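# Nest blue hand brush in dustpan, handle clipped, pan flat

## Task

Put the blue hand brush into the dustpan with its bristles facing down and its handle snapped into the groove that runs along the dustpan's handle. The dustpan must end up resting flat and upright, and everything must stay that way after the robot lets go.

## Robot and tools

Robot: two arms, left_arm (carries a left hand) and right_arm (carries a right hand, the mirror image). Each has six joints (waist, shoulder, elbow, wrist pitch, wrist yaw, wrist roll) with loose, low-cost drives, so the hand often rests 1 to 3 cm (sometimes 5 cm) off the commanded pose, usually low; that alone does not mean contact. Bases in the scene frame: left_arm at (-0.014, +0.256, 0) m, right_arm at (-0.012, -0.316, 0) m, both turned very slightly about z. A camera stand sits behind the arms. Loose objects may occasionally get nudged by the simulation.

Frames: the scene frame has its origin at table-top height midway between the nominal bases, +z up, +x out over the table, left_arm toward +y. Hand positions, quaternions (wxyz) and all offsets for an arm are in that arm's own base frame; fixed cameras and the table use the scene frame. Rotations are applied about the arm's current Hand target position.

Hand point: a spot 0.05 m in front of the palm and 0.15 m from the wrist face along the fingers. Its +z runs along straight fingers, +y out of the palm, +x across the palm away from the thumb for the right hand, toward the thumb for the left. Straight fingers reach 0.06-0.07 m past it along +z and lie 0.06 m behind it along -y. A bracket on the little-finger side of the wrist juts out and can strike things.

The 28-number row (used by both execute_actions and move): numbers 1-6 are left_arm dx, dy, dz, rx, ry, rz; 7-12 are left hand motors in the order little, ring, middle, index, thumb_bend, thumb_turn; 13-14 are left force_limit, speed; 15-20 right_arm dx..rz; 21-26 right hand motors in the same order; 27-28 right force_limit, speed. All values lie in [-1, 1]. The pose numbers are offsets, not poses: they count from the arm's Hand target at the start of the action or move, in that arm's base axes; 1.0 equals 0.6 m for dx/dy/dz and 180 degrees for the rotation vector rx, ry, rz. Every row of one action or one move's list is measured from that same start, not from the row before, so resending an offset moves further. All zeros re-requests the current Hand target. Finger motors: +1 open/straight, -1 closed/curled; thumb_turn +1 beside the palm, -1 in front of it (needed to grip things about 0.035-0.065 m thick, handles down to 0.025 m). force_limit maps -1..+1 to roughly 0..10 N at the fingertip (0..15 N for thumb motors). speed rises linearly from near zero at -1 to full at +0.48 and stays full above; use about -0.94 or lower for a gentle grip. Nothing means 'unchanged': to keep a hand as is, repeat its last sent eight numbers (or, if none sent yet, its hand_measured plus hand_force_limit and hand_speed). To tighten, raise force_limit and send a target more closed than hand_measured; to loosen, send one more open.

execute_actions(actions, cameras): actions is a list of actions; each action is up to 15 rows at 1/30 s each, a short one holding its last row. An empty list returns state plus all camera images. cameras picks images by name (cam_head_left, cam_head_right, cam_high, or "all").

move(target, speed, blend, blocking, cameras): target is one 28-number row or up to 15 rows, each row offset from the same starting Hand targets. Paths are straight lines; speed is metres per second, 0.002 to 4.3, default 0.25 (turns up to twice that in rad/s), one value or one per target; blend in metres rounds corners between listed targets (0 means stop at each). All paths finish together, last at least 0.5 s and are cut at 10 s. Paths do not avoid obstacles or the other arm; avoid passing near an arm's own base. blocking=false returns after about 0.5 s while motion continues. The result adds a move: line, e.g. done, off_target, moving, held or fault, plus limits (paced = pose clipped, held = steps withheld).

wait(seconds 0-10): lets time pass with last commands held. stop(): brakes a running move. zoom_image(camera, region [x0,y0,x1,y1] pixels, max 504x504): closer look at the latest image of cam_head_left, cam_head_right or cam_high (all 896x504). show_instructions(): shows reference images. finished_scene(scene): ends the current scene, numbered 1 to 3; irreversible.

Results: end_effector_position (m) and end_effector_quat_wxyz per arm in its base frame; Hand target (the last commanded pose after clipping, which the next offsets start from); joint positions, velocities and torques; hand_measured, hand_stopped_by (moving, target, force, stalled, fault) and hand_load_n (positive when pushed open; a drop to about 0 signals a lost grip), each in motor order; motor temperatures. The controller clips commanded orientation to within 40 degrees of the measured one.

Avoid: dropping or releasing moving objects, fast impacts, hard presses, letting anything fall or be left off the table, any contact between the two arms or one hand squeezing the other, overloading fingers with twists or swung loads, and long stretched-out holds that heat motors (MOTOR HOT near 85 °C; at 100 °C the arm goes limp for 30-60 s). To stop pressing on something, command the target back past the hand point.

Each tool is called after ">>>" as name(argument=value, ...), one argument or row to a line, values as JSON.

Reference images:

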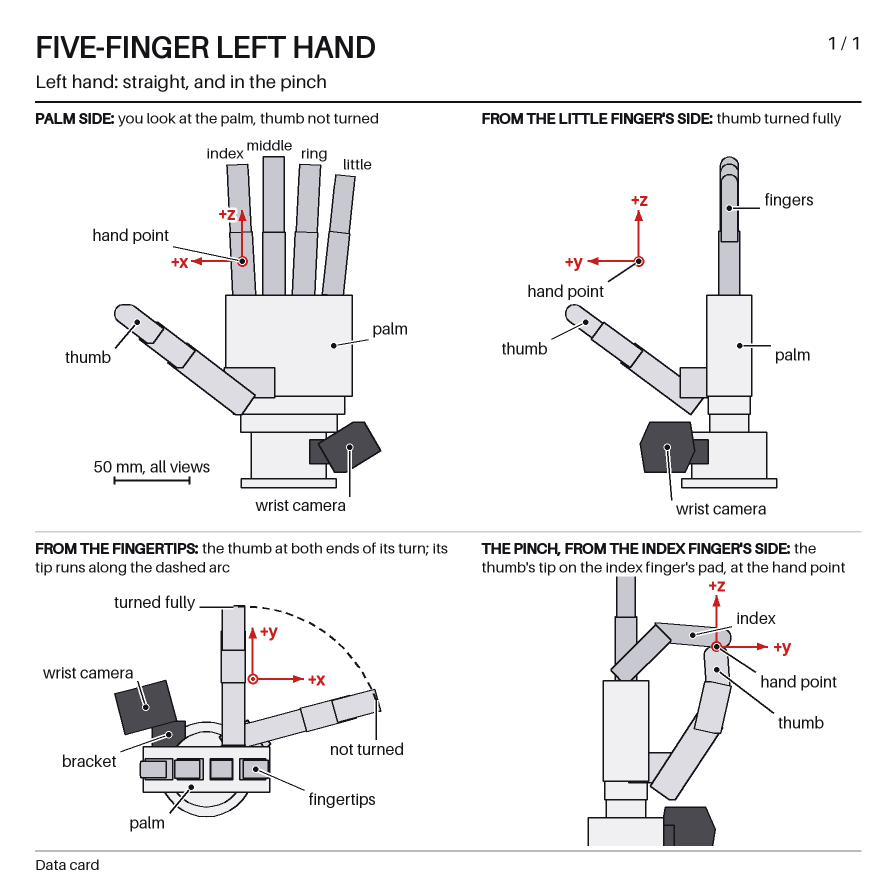

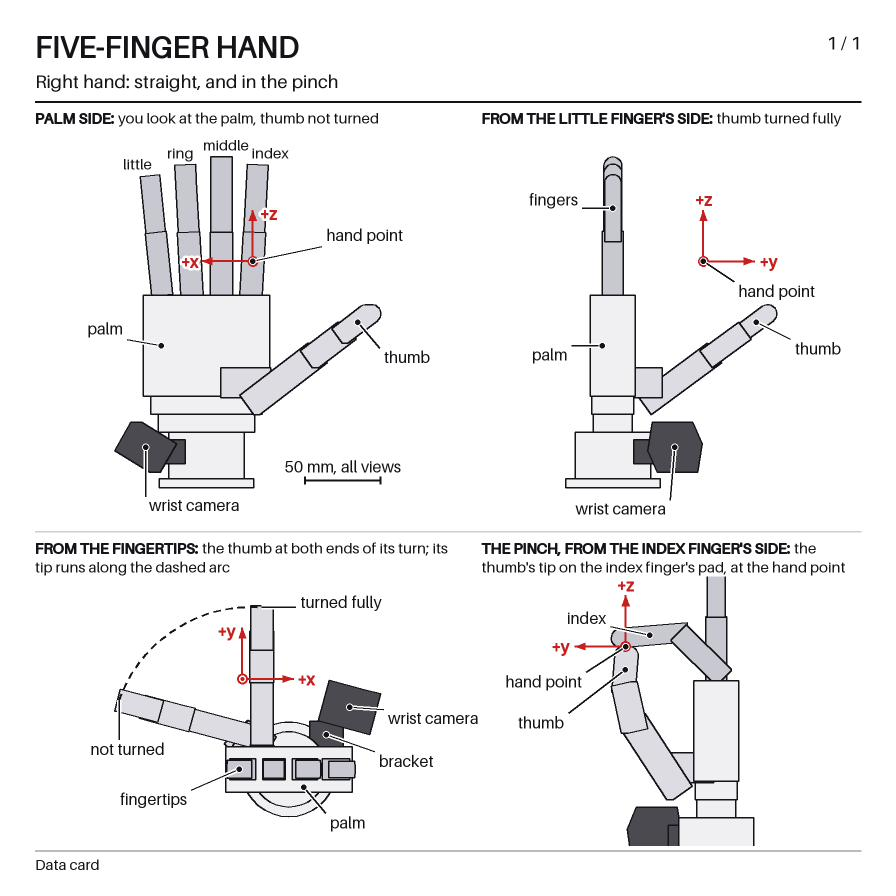

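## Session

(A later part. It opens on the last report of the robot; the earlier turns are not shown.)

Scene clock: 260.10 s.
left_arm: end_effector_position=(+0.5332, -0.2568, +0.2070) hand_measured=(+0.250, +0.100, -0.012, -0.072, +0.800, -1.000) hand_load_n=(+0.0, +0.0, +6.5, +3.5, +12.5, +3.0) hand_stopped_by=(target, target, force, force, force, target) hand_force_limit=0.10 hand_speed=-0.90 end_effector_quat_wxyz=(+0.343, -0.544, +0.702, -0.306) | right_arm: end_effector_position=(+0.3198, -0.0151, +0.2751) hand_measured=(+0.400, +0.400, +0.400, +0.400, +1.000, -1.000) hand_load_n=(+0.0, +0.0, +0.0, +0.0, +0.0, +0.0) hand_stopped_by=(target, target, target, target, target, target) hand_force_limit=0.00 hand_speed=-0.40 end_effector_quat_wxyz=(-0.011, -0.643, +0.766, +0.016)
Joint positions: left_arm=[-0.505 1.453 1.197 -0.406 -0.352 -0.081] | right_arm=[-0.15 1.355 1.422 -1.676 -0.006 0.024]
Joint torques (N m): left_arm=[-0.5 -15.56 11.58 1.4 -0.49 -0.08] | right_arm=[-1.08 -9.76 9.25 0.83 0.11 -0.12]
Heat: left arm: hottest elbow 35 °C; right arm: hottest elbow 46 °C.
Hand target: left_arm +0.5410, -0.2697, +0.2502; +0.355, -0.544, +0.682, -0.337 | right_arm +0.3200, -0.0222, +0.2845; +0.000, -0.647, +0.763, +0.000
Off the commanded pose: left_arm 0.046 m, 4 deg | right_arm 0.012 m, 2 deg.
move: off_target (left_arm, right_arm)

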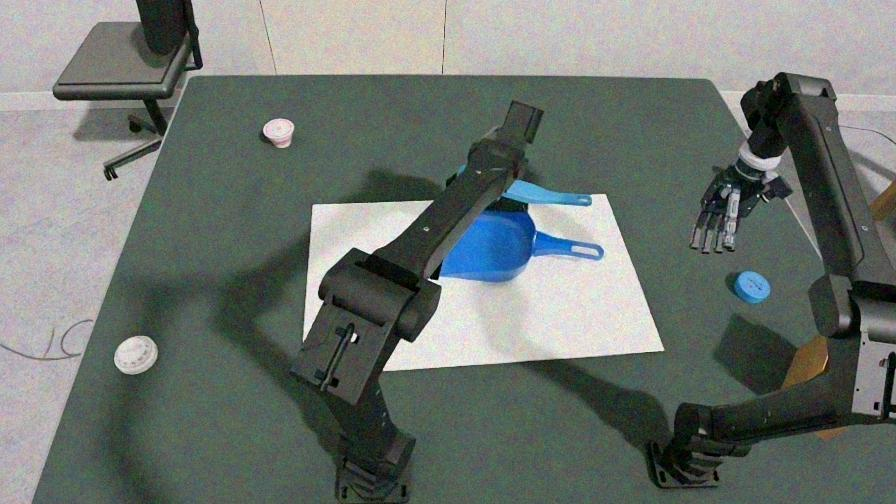

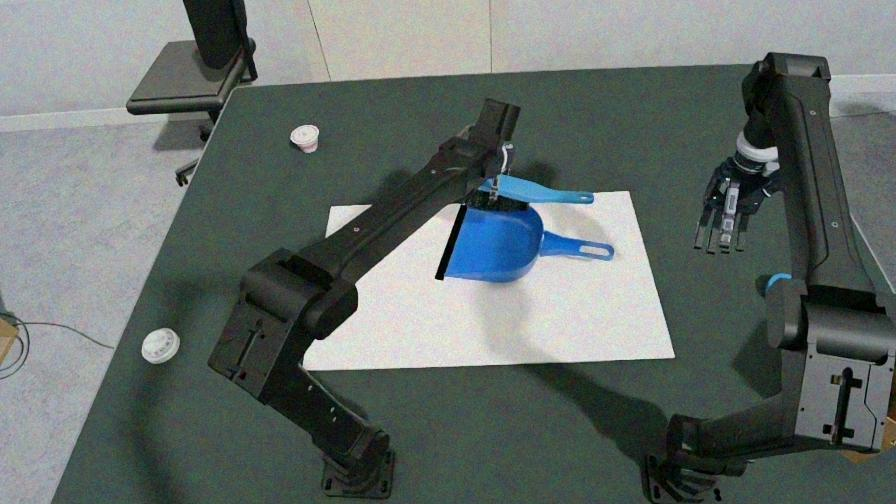

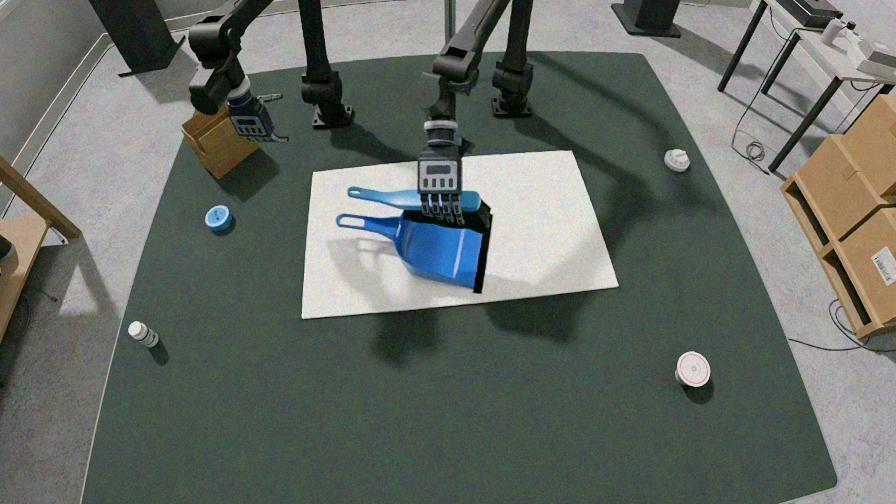

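>>> move(
  target=[-0.0145,-0.034,-0.12,0,0,-0.0206,0.25,0.1,-0.45,-0.5,0.0,-1,0.1,-0.9,0,0,0,0,0,0,0.4,0.4,0.4,0.4,1,-1,0.0,-0.4],
  speed=0.08,
  cameras=["all"],
)

>>> zoom_image(
  camera="cam_high",
  region=[330, 160, 510, 310],
)

>>> zoom_image(
  camera="cam_head_left",
  region=[430, 160, 610, 300],
)

Scene clock: 270.77 s.
left_arm: end_effector_position=(+0.5239, -0.2748, +0.1590) hand_measured=(+0.250, +0.100, -0.012, -0.072, +0.800, -1.000) hand_load_n=(+0.0, +0.0, +6.5, +4.0, +12.5, +3.5) hand_stopped_by=(target, target, force, force, force, target) hand_force_limit=0.10 hand_speed=-0.90 end_effector_quat_wxyz=(+0.335, -0.531, +0.709, -0.321) | right_arm: end_effector_position=(+0.3198, -0.0151, +0.2751) hand_measured=(+0.400, +0.400, +0.400, +0.400, +1.000, -1.000) hand_load_n=(+0.0, +0.5, +0.0, +0.0, -0.5, +0.0) hand_stopped_by=(target, target, target, target, target, target) hand_force_limit=0.00 hand_speed=-0.40 end_effector_quat_wxyz=(-0.011, -0.643, +0.766, +0.016)
Joint positions: left_arm=[-0.534 1.487 1.094 -0.254 -0.336 -0.081] | right_arm=[-0.15 1.355 1.422 -1.676 -0.006 0.024]
Joint torques (N m): left_arm=[-0.91 -13.45 8.61 3.3 0.1 0.12] | right_arm=[-1.03 -9.58 9.18 0.81 0.09 -0.11]
Heat: left arm: hottest elbow 36 °C; right arm: hottest elbow 44 °C.
Hand target: left_arm +0.5323, -0.2901, +0.1782; +0.344, -0.521, +0.699, -0.349 | right_arm +0.3200, -0.0222, +0.2845; +0.000, -0.647, +0.763, +0.000
Off the commanded pose: left_arm 0.026 m, 4 deg | right_arm 0.012 m, 2 deg.
move: off_target (left_arm, right_arm)

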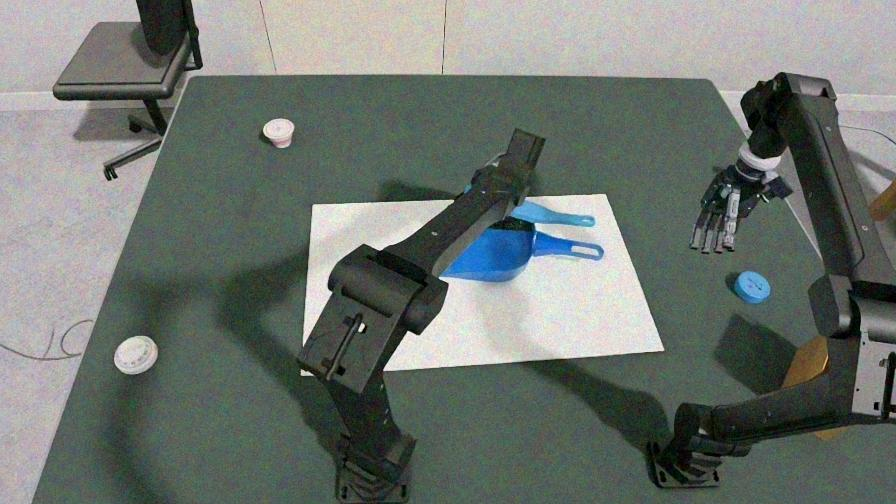

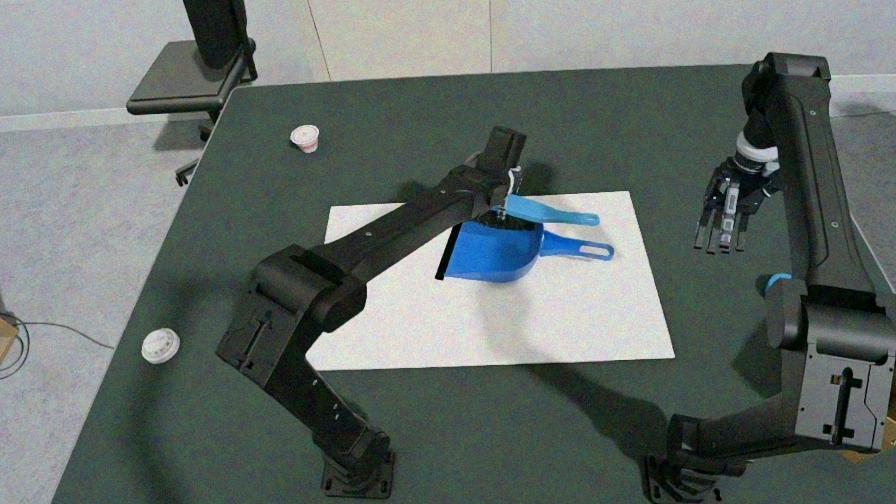

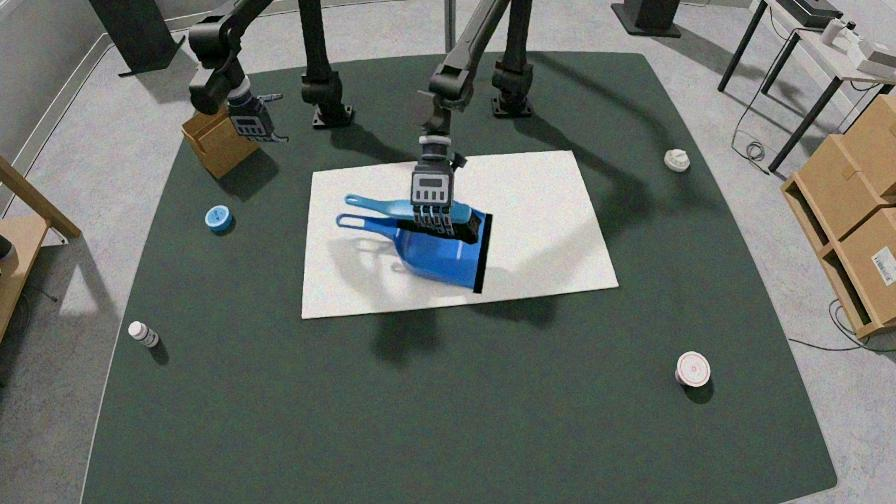

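Scaled by 2.800 from the camera's 896x504 image, which has a finer 1280x720 frame.

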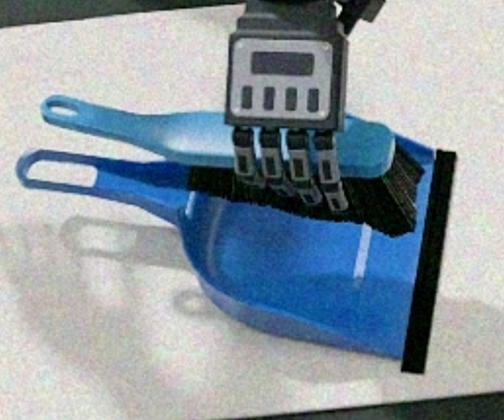

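Scaled by 2.800 from the camera's 896x504 image, which has a finer 1280x720 frame.

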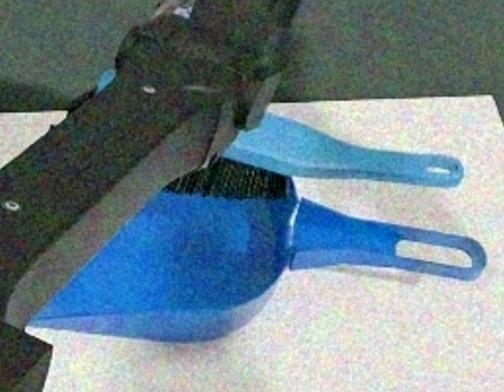

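>>> move(
  target=[-0.003,-0.008,-0.10,0,0,0,0.25,0.1,-0.45,-0.5,0.0,-1,0.1,-0.9,0,0,0,0,0,0,0.4,0.4,0.4,0.4,1,-1,0.0,-0.4],
  speed=0.07,
  cameras=["all"],
)

>>> zoom_image(
  camera="cam_high",
  region=[330, 160, 510, 310],
)

>>> zoom_image(
  camera="cam_head_left",
  region=[430, 160, 610, 300],
)

Scene clock: 277.87 s.
left_arm: end_effector_position=(+0.5231, -0.2764, +0.1007) hand_measured=(+0.250, +0.100, -0.012, -0.072, +0.800, -1.000) hand_load_n=(+0.0, +0.0, +6.5, +4.0, +12.5, +3.0) hand_stopped_by=(target, target, force, force, force, target) hand_force_limit=0.10 hand_speed=-0.90 end_effector_quat_wxyz=(+0.335, -0.530, +0.710, -0.322) | right_arm: end_effector_position=(+0.3198, -0.0151, +0.2751) hand_measured=(+0.400, +0.400, +0.400, +0.400, +1.000, -1.000) hand_load_n=(+0.0, +0.0, +0.0, +0.0, +0.0, +0.0) hand_stopped_by=(target, target, target, target, target, target) hand_force_limit=0.00 hand_speed=-0.40 end_effector_quat_wxyz=(-0.011, -0.643, +0.766, +0.016)
Joint positions: left_arm=[-0.537 1.561 1.007 -0.093 -0.336 -0.081] | right_arm=[-0.15 1.355 1.422 -1.676 -0.006 0.024]
Joint torques (N m): left_arm=[-1.61 -13.86 7.91 3.3 -0.27 0.06] | right_arm=[-1.03 -9.41 9.16 0.73 0.11 -0.14]
Heat: left arm: hottest elbow 36 °C; right arm: hottest elbow 43 °C.
Hand target: left_arm +0.5305, -0.2949, +0.1182; +0.344, -0.521, +0.699, -0.349 | right_arm +0.3200, -0.0222, +0.2845; +0.000, -0.647, +0.763, +0.000
Off the commanded pose: left_arm 0.027 m, 4 deg | right_arm 0.012 m, 2 deg.
move: off_target (left_arm, right_arm)

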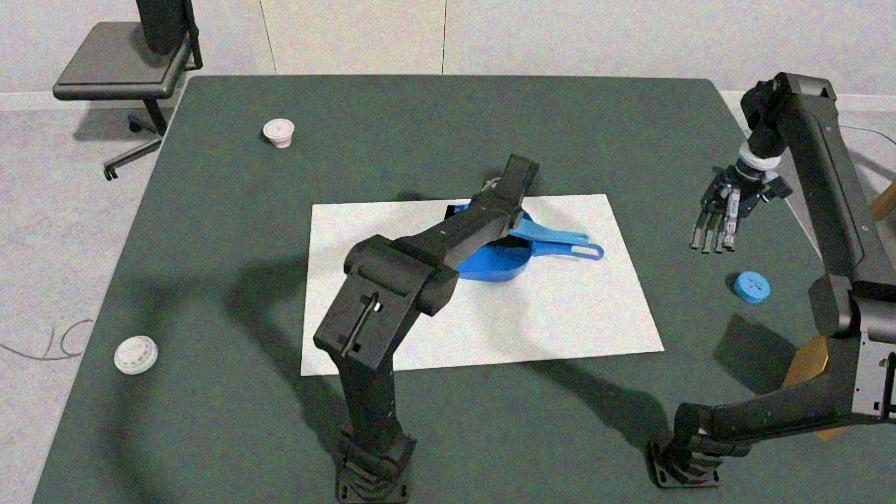

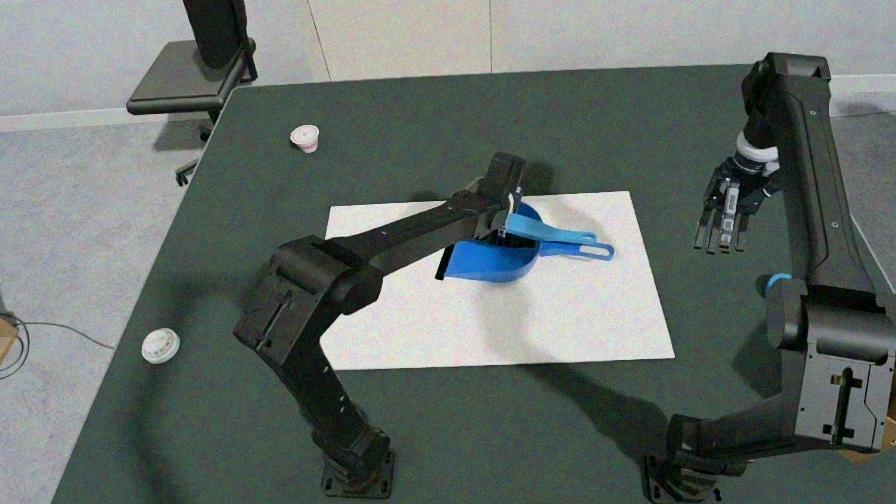

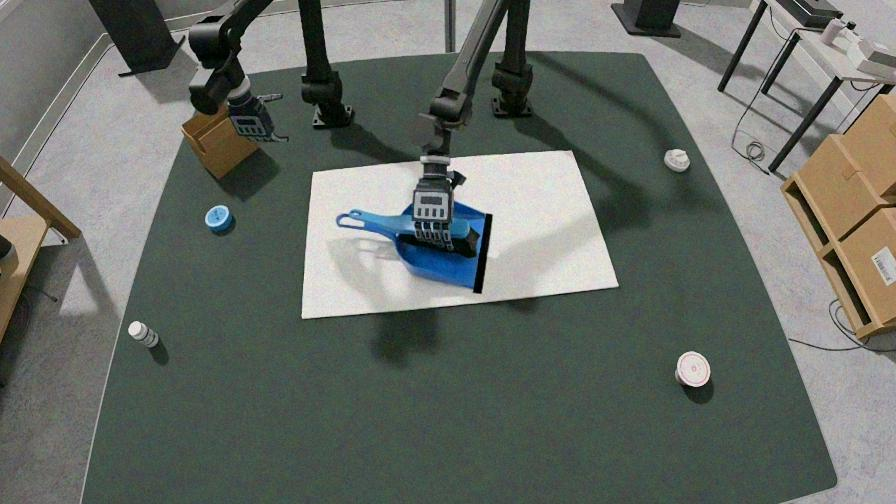

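Scaled by 2.800 from the camera's 896x504 image, which has a finer 1280x720 frame.

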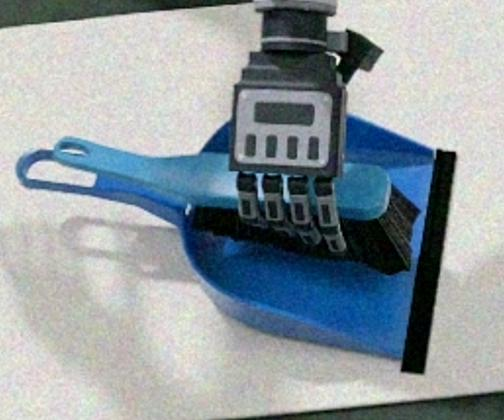

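Scaled by 2.800 from the camera's 896x504 image, which has a finer 1280x720 frame.

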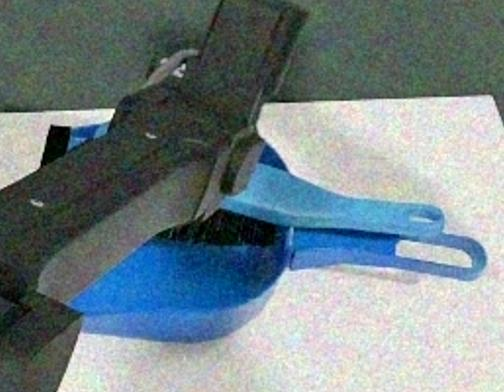

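>>> move(
  target=[-0.001,-0.006,-0.035,0,0,0.005,0.25,0.1,-0.45,-0.5,0.0,-1,0.1,-0.9,0,0,0,0,0,0,0.4,0.4,0.4,0.4,1,-1,0.0,-0.4],
  speed=0.05,
)

Scene clock: 284.77 s.
left_arm: end_effector_position=(+0.5233, -0.2785, +0.0825) hand_measured=(+0.250, +0.100, -0.012, -0.072, +0.800, -1.000) hand_load_n=(+0.0, +0.0, +3.5, +5.5, +11.0, +0.0) hand_stopped_by=(target, target, force, force, force, target) hand_force_limit=0.10 hand_speed=-0.90 end_effector_quat_wxyz=(+0.341, -0.528, +0.710, -0.318) | right_arm: end_effector_position=(+0.3198, -0.0151, +0.2751) hand_measured=(+0.400, +0.400, +0.400, +0.400, +1.000, -1.000) hand_load_n=(+0.0, +0.0, +0.0, +0.0, -0.5, +0.0) hand_stopped_by=(target, target, target, target, target, target) hand_force_limit=0.00 hand_speed=-0.40 end_effector_quat_wxyz=(-0.011, -0.643, +0.766, +0.016)
Joint positions: left_arm=[-0.546 1.593 0.988 -0.042 -0.355 -0.076] | right_arm=[-0.15 1.355 1.422 -1.676 -0.006 0.024]
Joint torques (N m): left_arm=[-1.55 -13.63 7.57 3.32 -0.41 -0.08] | right_arm=[-1.03 -9.58 9.16 0.72 0.11 -0.14]
Heat: left arm: hottest elbow 36 °C; right arm: hottest elbow 42 °C.
Hand target: left_arm +0.5299, -0.2985, +0.0972; +0.346, -0.527, +0.695, -0.346 | right_arm +0.3200, -0.0222, +0.2845; +0.000, -0.647, +0.763, +0.000
Off the commanded pose: left_arm 0.026 m, 4 deg | right_arm 0.012 m, 2 deg.
move: off_target (left_arm, right_arm)

>>> wait(
  seconds=0.3,
  cameras=["all"],
)

>>> zoom_image(
  camera="cam_high",
  region=[330, 180, 510, 310],
)

>>> zoom_image(
  camera="cam_head_left",
  region=[500, 190, 620, 280],
)

>>> zoom_image(
  camera="cam_head_right",
  region=[420, 170, 640, 300],
)

Scene clock: 290.00 s.
left_arm: end_effector_position=(+0.5233, -0.2785, +0.0825) hand_measured=(+0.250, +0.100, -0.012, -0.072, +0.800, -1.000) hand_load_n=(+0.0, +0.0, +3.5, +5.0, +11.5, +0.5) hand_stopped_by=(target, target, force, force, force, target) hand_force_limit=0.10 hand_speed=-0.90 end_effector_quat_wxyz=(+0.341, -0.528, +0.710, -0.318) | right_arm: end_effector_position=(+0.3198, -0.0151, +0.2751) hand_measured=(+0.400, +0.400, +0.400, +0.400, +1.000, -1.000) hand_load_n=(+0.0, +0.0, +0.5, +0.0, +0.0, +0.0) hand_stopped_by=(target, target, target, target, target, target) hand_force_limit=0.00 hand_speed=-0.40 end_effector_quat_wxyz=(-0.011, -0.643, +0.766, +0.016)
Joint positions: left_arm=[-0.546 1.593 0.988 -0.042 -0.355 -0.076] | right_arm=[-0.15 1.355 1.422 -1.676 -0.006 0.024]
Joint torques (N m): left_arm=[-1.61 -13.8 7.58 3.33 -0.41 -0.09] | right_arm=[-0.67 -9.58 9.18 0.83 0.09 -0.11]
Heat: left arm: hottest elbow 36 °C; right arm: hottest elbow 41 °C.
Hand target: left_arm +0.5299, -0.2985, +0.0972; +0.346, -0.527, +0.695, -0.346 | right_arm +0.3200, -0.0222, +0.2845; +0.000, -0.647, +0.763, +0.000
Off the commanded pose: left_arm 0.026 m, 4 deg | right_arm 0.012 m, 2 deg.
wait: 0.30 s; at rest from the start

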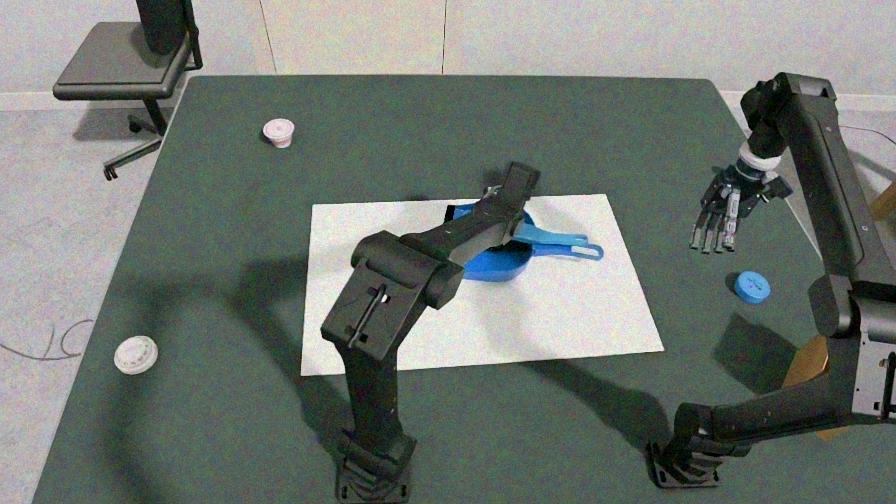

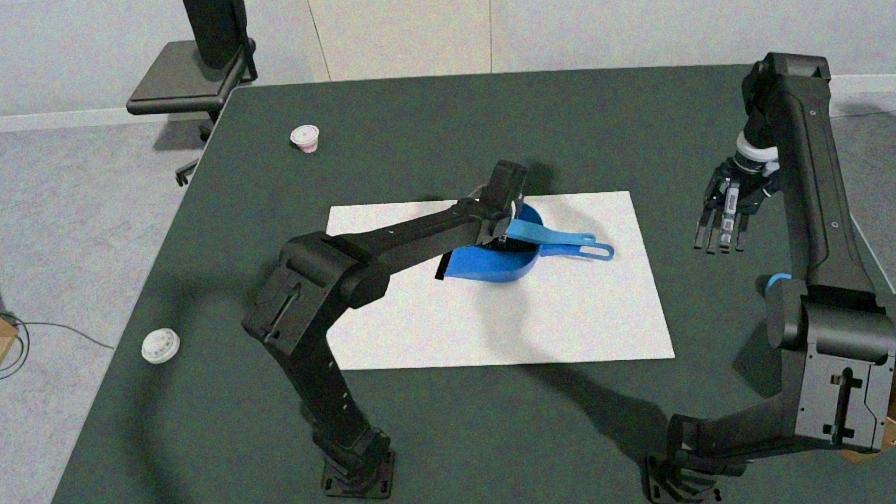

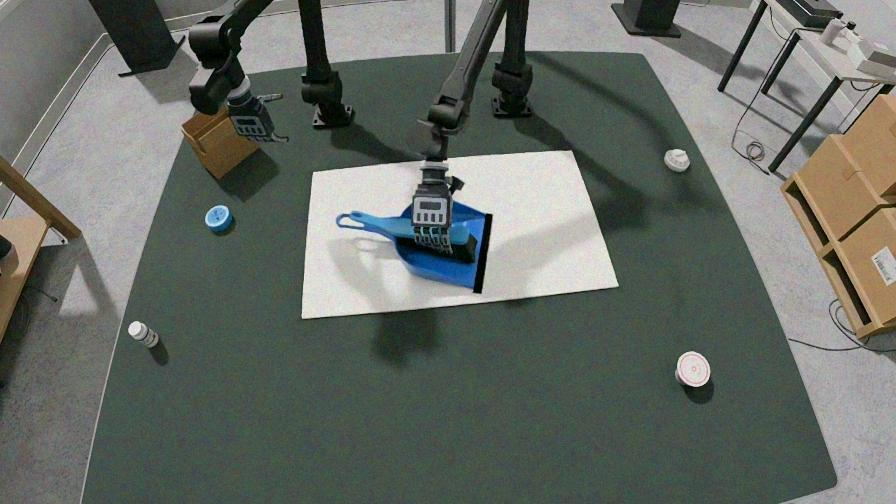

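Scaled by 2.800 from the camera's 896x504 image, which has a finer 1280x720 frame.

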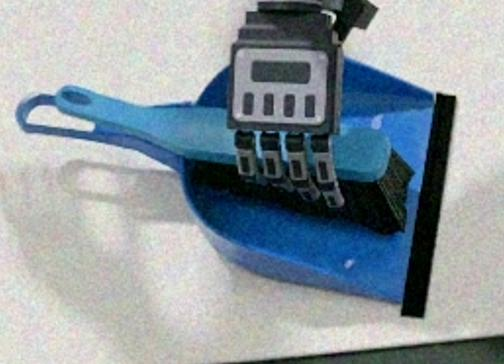

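Scaled by 4.200 from the camera's 896x504 image, which has a finer 1280x720 frame.

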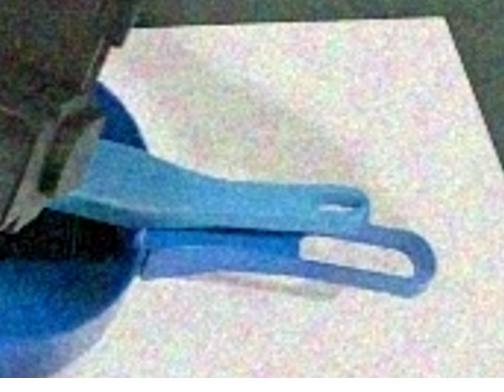

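Scaled by 2.291 from the camera's 896x504 image, which has a finer 1280x720 frame.

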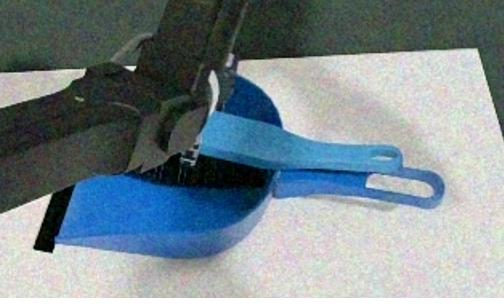

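>>> execute_actions(
  actions=[
    [[0,0,0,0,0,0,0.3,0.3,0.3,0.3,1,-1,0.1,-0.7,0,0,0,0,0,0,0.4,0.4,0.4,0.4,1,-1,0.0,-0.4]],
    [[0,0,0,0,0,0,0.3,0.3,0.3,0.3,1,-1,0.1,-0.7,0,0,0,0,0,0,0.4,0.4,0.4,0.4,1,-1,0.0,-0.4]],
    [[0,0,0,0,0,0,0.3,0.3,0.3,0.3,1,-1,0.1,-0.7,0,0,0,0,0,0,0.4,0.4,0.4,0.4,1,-1,0.0,-0.4]],
  ],
  cameras=["all"],
)

>>> zoom_image(
  camera="cam_high",
  region=[330, 180, 510, 310],
)

>>> zoom_image(
  camera="cam_head_left",
  region=[500, 190, 620, 280],
)

>>> zoom_image(
  camera="cam_head_right",
  region=[420, 170, 640, 300],
)

Scene clock: 302.93 s.
left_arm: end_effector_position=(+0.5246, -0.2812, +0.0846) hand_measured=(+0.300, +0.300, +0.300, +0.300, +1.000, -1.000) hand_load_n=(+0.0, +0.0, +0.0, +0.0, +0.0, +0.0) hand_stopped_by=(target, target, target, target, target, target) hand_force_limit=0.10 hand_speed=-0.70 end_effector_quat_wxyz=(+0.340, -0.532, +0.705, -0.324) | right_arm: end_effector_position=(+0.3198, -0.0151, +0.2751) hand_measured=(+0.400, +0.400, +0.400, +0.400, +1.000, -1.000) hand_load_n=(+0.0, +0.0, +0.0, +0.0, +0.0, +0.0) hand_stopped_by=(target, target, target, target, target, target) hand_force_limit=0.00 hand_speed=-0.40 end_effector_quat_wxyz=(-0.011, -0.643, +0.766, +0.016)
Joint positions: left_arm=[-0.548 1.593 0.99 -0.036 -0.355 -0.09] | right_arm=[-0.15 1.355 1.422 -1.676 -0.006 0.024]
Joint torques (N m): left_arm=[-1.55 -13.68 7.58 3.12 -0.41 -0.07] | right_arm=[-0.79 -9.41 9.17 0.73 0.06 -0.11]
Motor temperatures (°C): left_arm=[25 33 35 25 25 28] | right_arm=[27 32 40 27 25 24]
Heat: left arm: hottest elbow 35 °C; right arm: hottest elbow 40 °C.
Hand target: left_arm +0.5299, -0.2985, +0.0972; +0.346, -0.527, +0.695, -0.346 | right_arm +0.3200, -0.0222, +0.2845; +0.000, -0.647, +0.763, +0.000
Off the commanded pose: left_arm 0.022 m, 3 deg | right_arm 0.012 m, 2 deg.
Step readings (end_effector_position of left_arm | right_arm):
0: (+0.5233, -0.2785, +0.0825) | (+0.3198, -0.0151, +0.2751)
1: (+0.5233, -0.2785, +0.0825) | (+0.3198, -0.0151, +0.2751)
2: (+0.5233, -0.2785, +0.0825) | (+0.3198, -0.0151, +0.2751)
4: (+0.5233, -0.2789, +0.0826) | (+0.3198, -0.0151, +0.2751)
8: (+0.5246, -0.2811, +0.0846) | (+0.3198, -0.0151, +0.2751)
15: (+0.5241, -0.2820, +0.0846) | (+0.3198, -0.0151, +0.2751)
16: (+0.5241, -0.2820, +0.0846) | (+0.3198, -0.0151, +0.2751)
17: (+0.5241, -0.2820, +0.0846) | (+0.3198, -0.0151, +0.2751)
19: (+0.5241, -0.2820, +0.0846) | (+0.3198, -0.0151, +0.2751)
23: (+0.5246, -0.2812, +0.0846) | (+0.3198, -0.0151, +0.2751)
30: (+0.5246, -0.2812, +0.0846) | (+0.3198, -0.0151, +0.2751)
31: (+0.5246, -0.2812, +0.0846) | (+0.3198, -0.0151, +0.2751)
32: (+0.5246, -0.2812, +0.0846) | (+0.3198, -0.0151, +0.2751)
34: (+0.5246, -0.2812, +0.0846) | (+0.3198, -0.0151, +0.2751)
38: (+0.5246, -0.2812, +0.0846) | (+0.3198, -0.0151, +0.2751)
45: (+0.5246, -0.2812, +0.0846) | (+0.3198, -0.0151, +0.2751)

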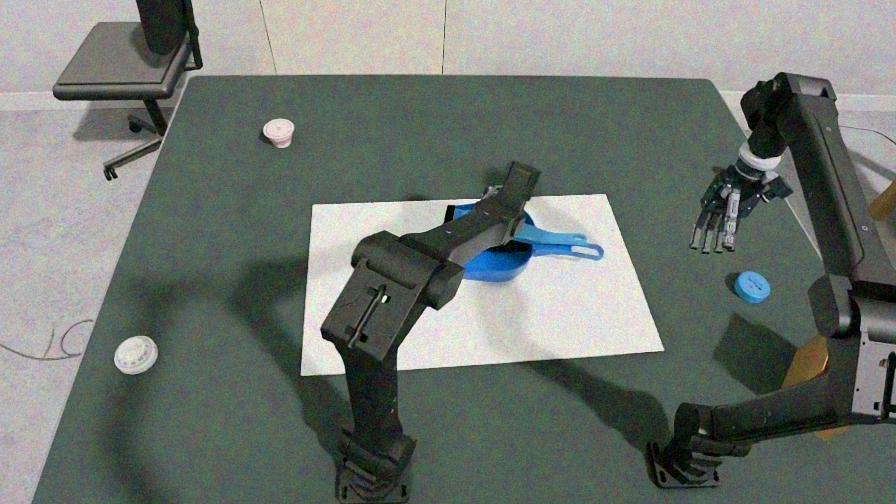

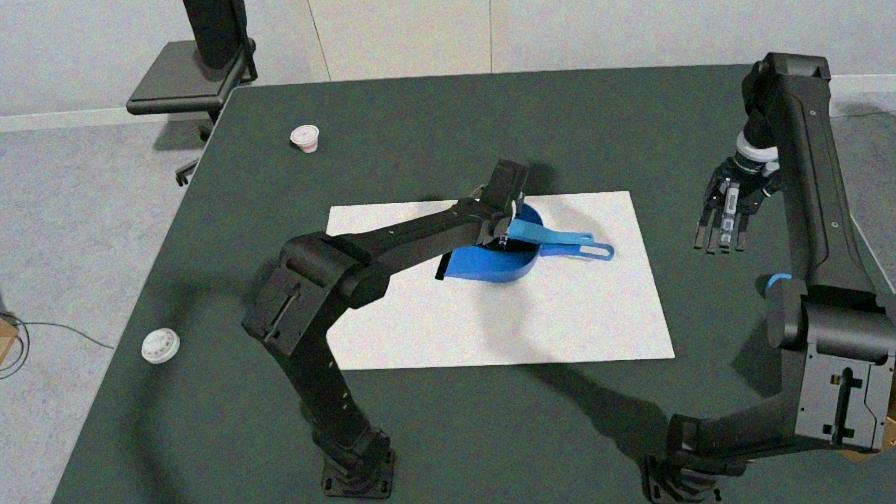

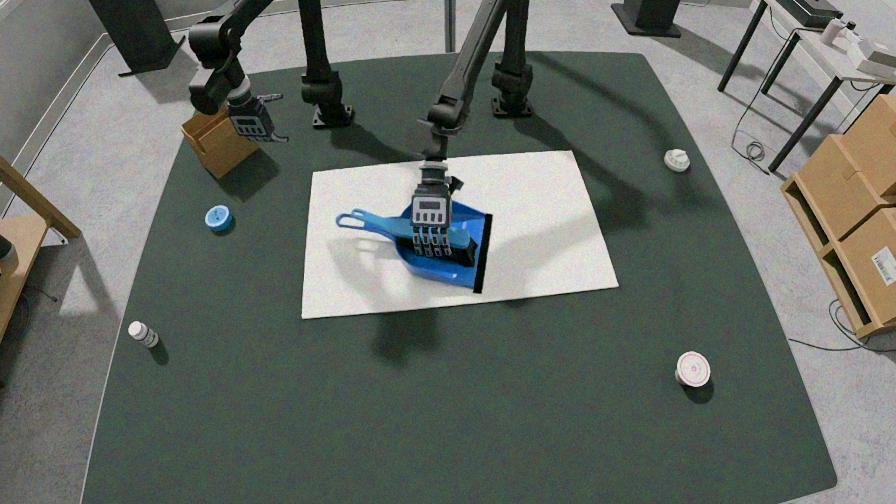

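Scaled by 2.800 from the camera's 896x504 image, which has a finer 1280x720 frame.

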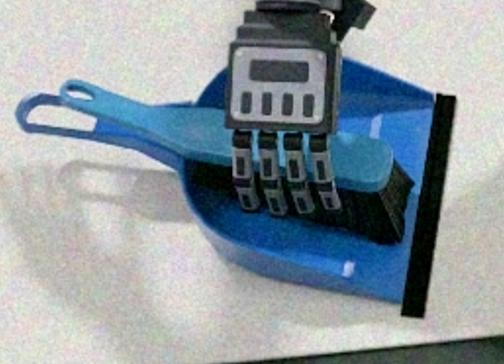

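Scaled by 4.200 from the camera's 896x504 image, which has a finer 1280x720 frame.

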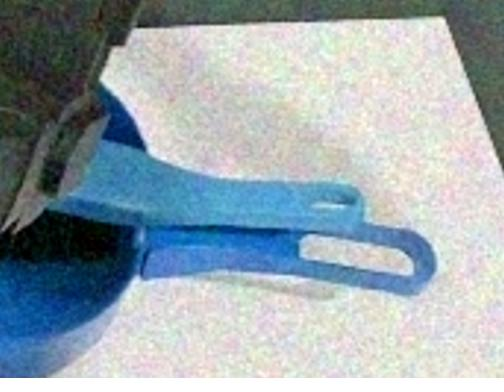

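Scaled by 2.291 from the camera's 896x504 image, which has a finer 1280x720 frame.

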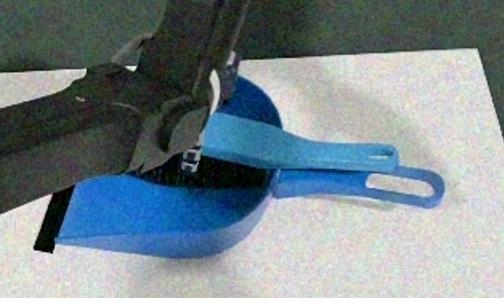

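>>> move(
  target=[0,0,0.22,0,0,0,0.3,0.3,0.3,0.3,1,-1,0.1,-0.7,0,0,0,0,0,0,0.4,0.4,0.4,0.4,1,-1,0.0,-0.4],
  speed=0.1,
  cameras=["all"],
)

>>> zoom_image(
  camera="cam_high",
  region=[330, 180, 510, 310],
)

>>> zoom_image(
  camera="cam_head_left",
  region=[420, 170, 620, 290],
)

>>> zoom_image(
  camera="cam_head_right",
  region=[420, 170, 640, 300],
)

Scene clock: 310.80 s.
left_arm: end_effector_position=(+0.5232, -0.2803, +0.1905) hand_measured=(+0.300, +0.300, +0.300, +0.300, +1.000, -1.000) hand_load_n=(+0.0, +0.0, +0.0, +0.0, +0.0, +0.0) hand_stopped_by=(target, target, target, target, target, target) hand_force_limit=0.10 hand_speed=-0.70 end_effector_quat_wxyz=(+0.337, -0.532, +0.708, -0.318) | right_arm: end_effector_position=(+0.3198, -0.0151, +0.2751) hand_measured=(+0.400, +0.400, +0.400, +0.400, +1.000, -1.000) hand_load_n=(+0.0, +0.0, +0.0, +0.0, -0.5, +0.0) hand_stopped_by=(target, target, target, target, target, target) hand_force_limit=0.00 hand_speed=-0.40 end_effector_quat_wxyz=(-0.011, -0.643, +0.766, +0.016)
Joint positions: left_arm=[-0.548 1.466 1.16 -0.347 -0.355 -0.09] | right_arm=[-0.15 1.355 1.422 -1.676 -0.006 0.024]
Joint torques (N m): left_arm=[-1.38 -14.74 11.73 1.32 -0.4 -0.08] | right_arm=[-0.97 -9.35 9.21 0.75 0.1 -0.14]
Heat: left arm: hottest elbow 36 °C; right arm: hottest elbow 40 °C.
Hand target: left_arm +0.5299, -0.2985, +0.2292; +0.346, -0.527, +0.695, -0.346 | right_arm +0.3200, -0.0222, +0.2845; +0.000, -0.647, +0.763, +0.000
Off the commanded pose: left_arm 0.043 m, 4 deg | right_arm 0.012 m, 2 deg.
move: off_target (left_arm, right_arm)

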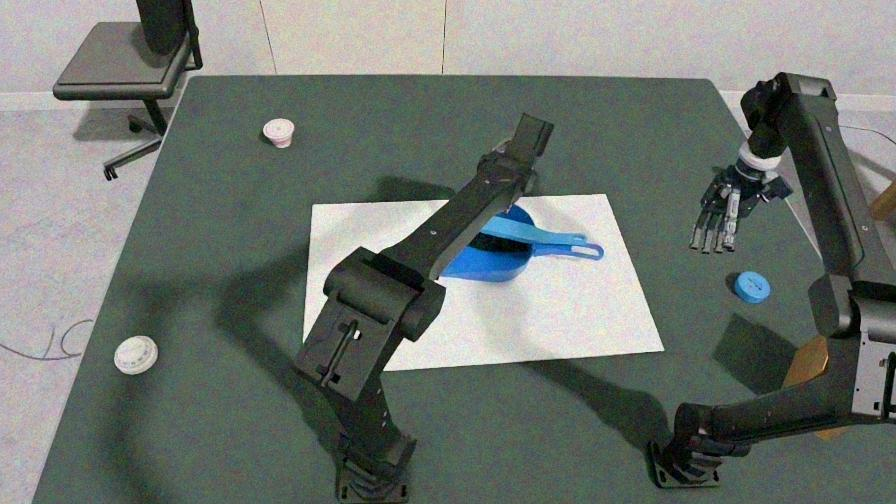

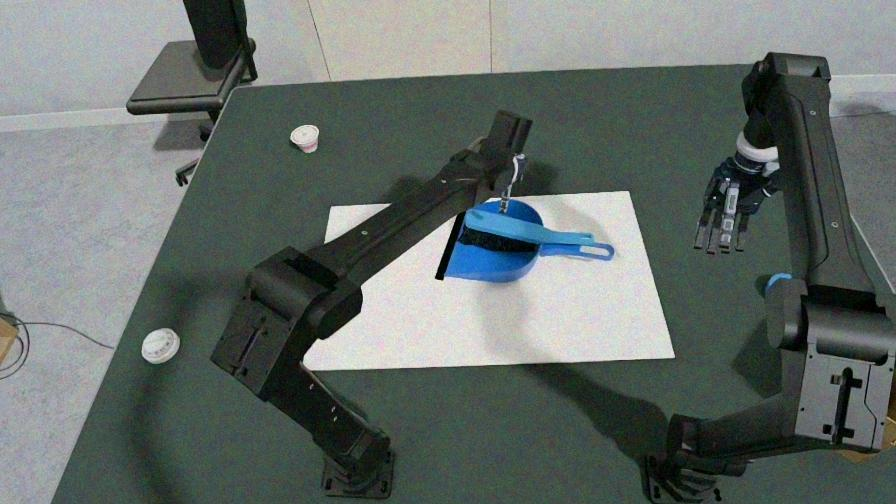

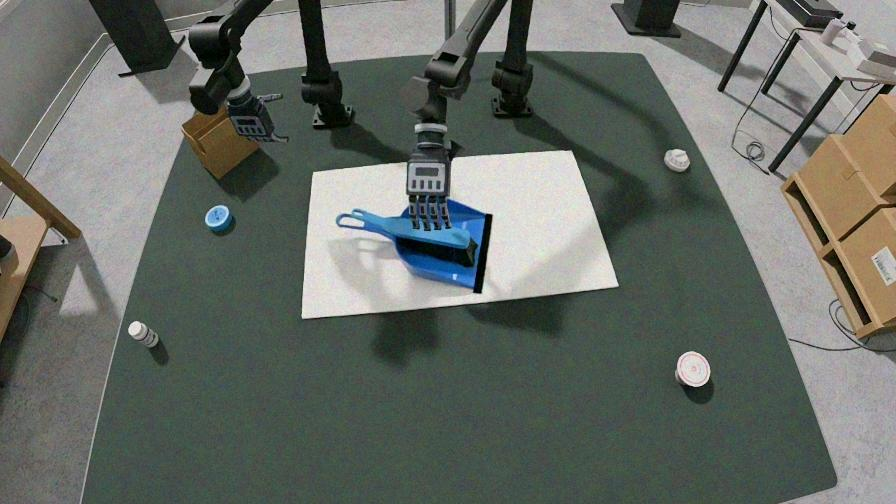

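Scaled by 2.800 from the camera's 896x504 image, which has a finer 1280x720 frame.

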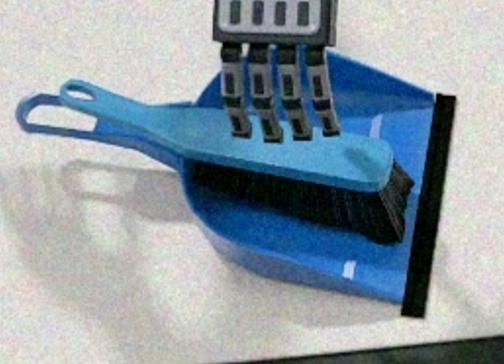

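Scaled by 2.520 from the camera's 896x504 image, which has a finer 1280x720 frame.

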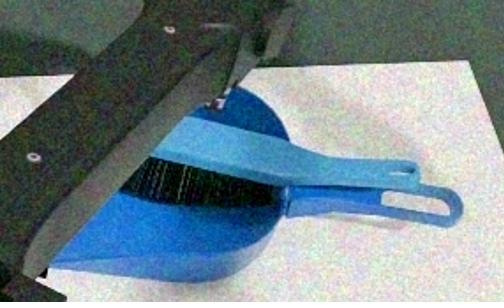

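Scaled by 2.291 from the camera's 896x504 image, which has a finer 1280x720 frame.

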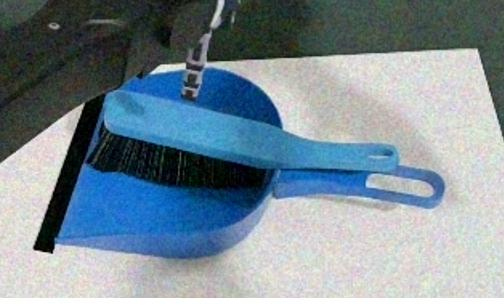

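>>> zoom_image(
  camera="cam_high",
  region=[330, 195, 430, 260],
)

>>> zoom_image(
  camera="cam_head_right",
  region=[530, 210, 620, 270],
)

>>> zoom_image(
  camera="cam_head_left",
  region=[520, 210, 610, 270],
)

Scaled by 5.040 from the camera's 896x504 image, which has a finer 1280x720 frame.

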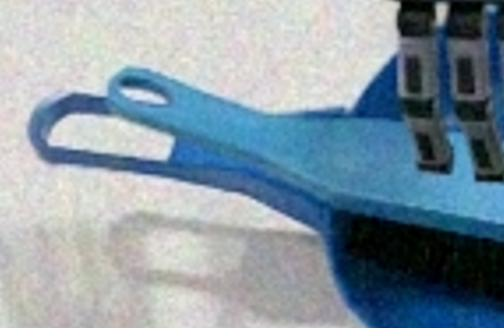

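Scaled by 5.600 from the camera's 896x504 image, which has a finer 1280x720 frame.

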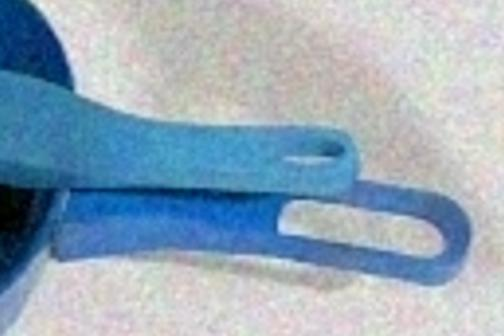

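Scaled by 5.600 from the camera's 896x504 image, which has a finer 1280x720 frame.

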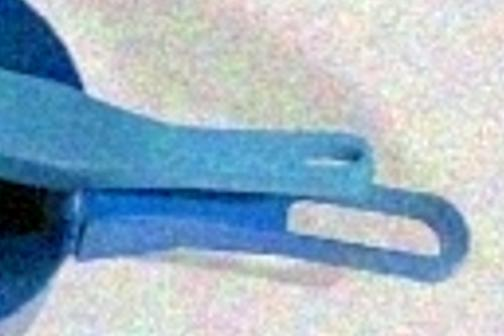

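>>> zoom_image(
  camera="cam_high",
  region=[430, 200, 510, 300],
)

>>> zoom_image(
  camera="cam_head_right",
  region=[430, 190, 560, 290],
)

Scaled by 5.040 from the camera's 896x504 image, which has a finer 1280x720 frame.

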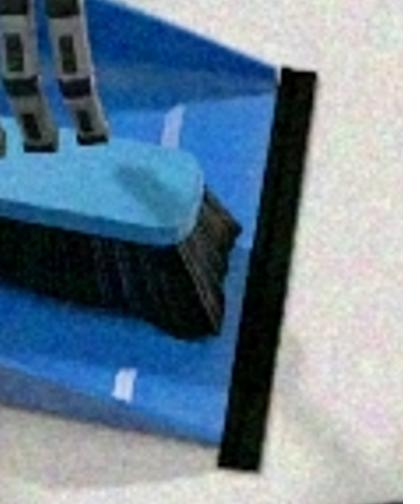

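Scaled by 3.877 from the camera's 896x504 image, which has a finer 1280x720 frame.

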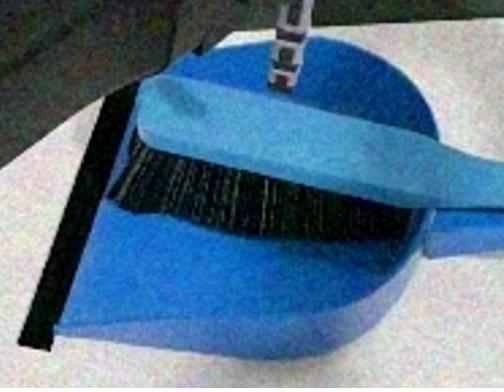

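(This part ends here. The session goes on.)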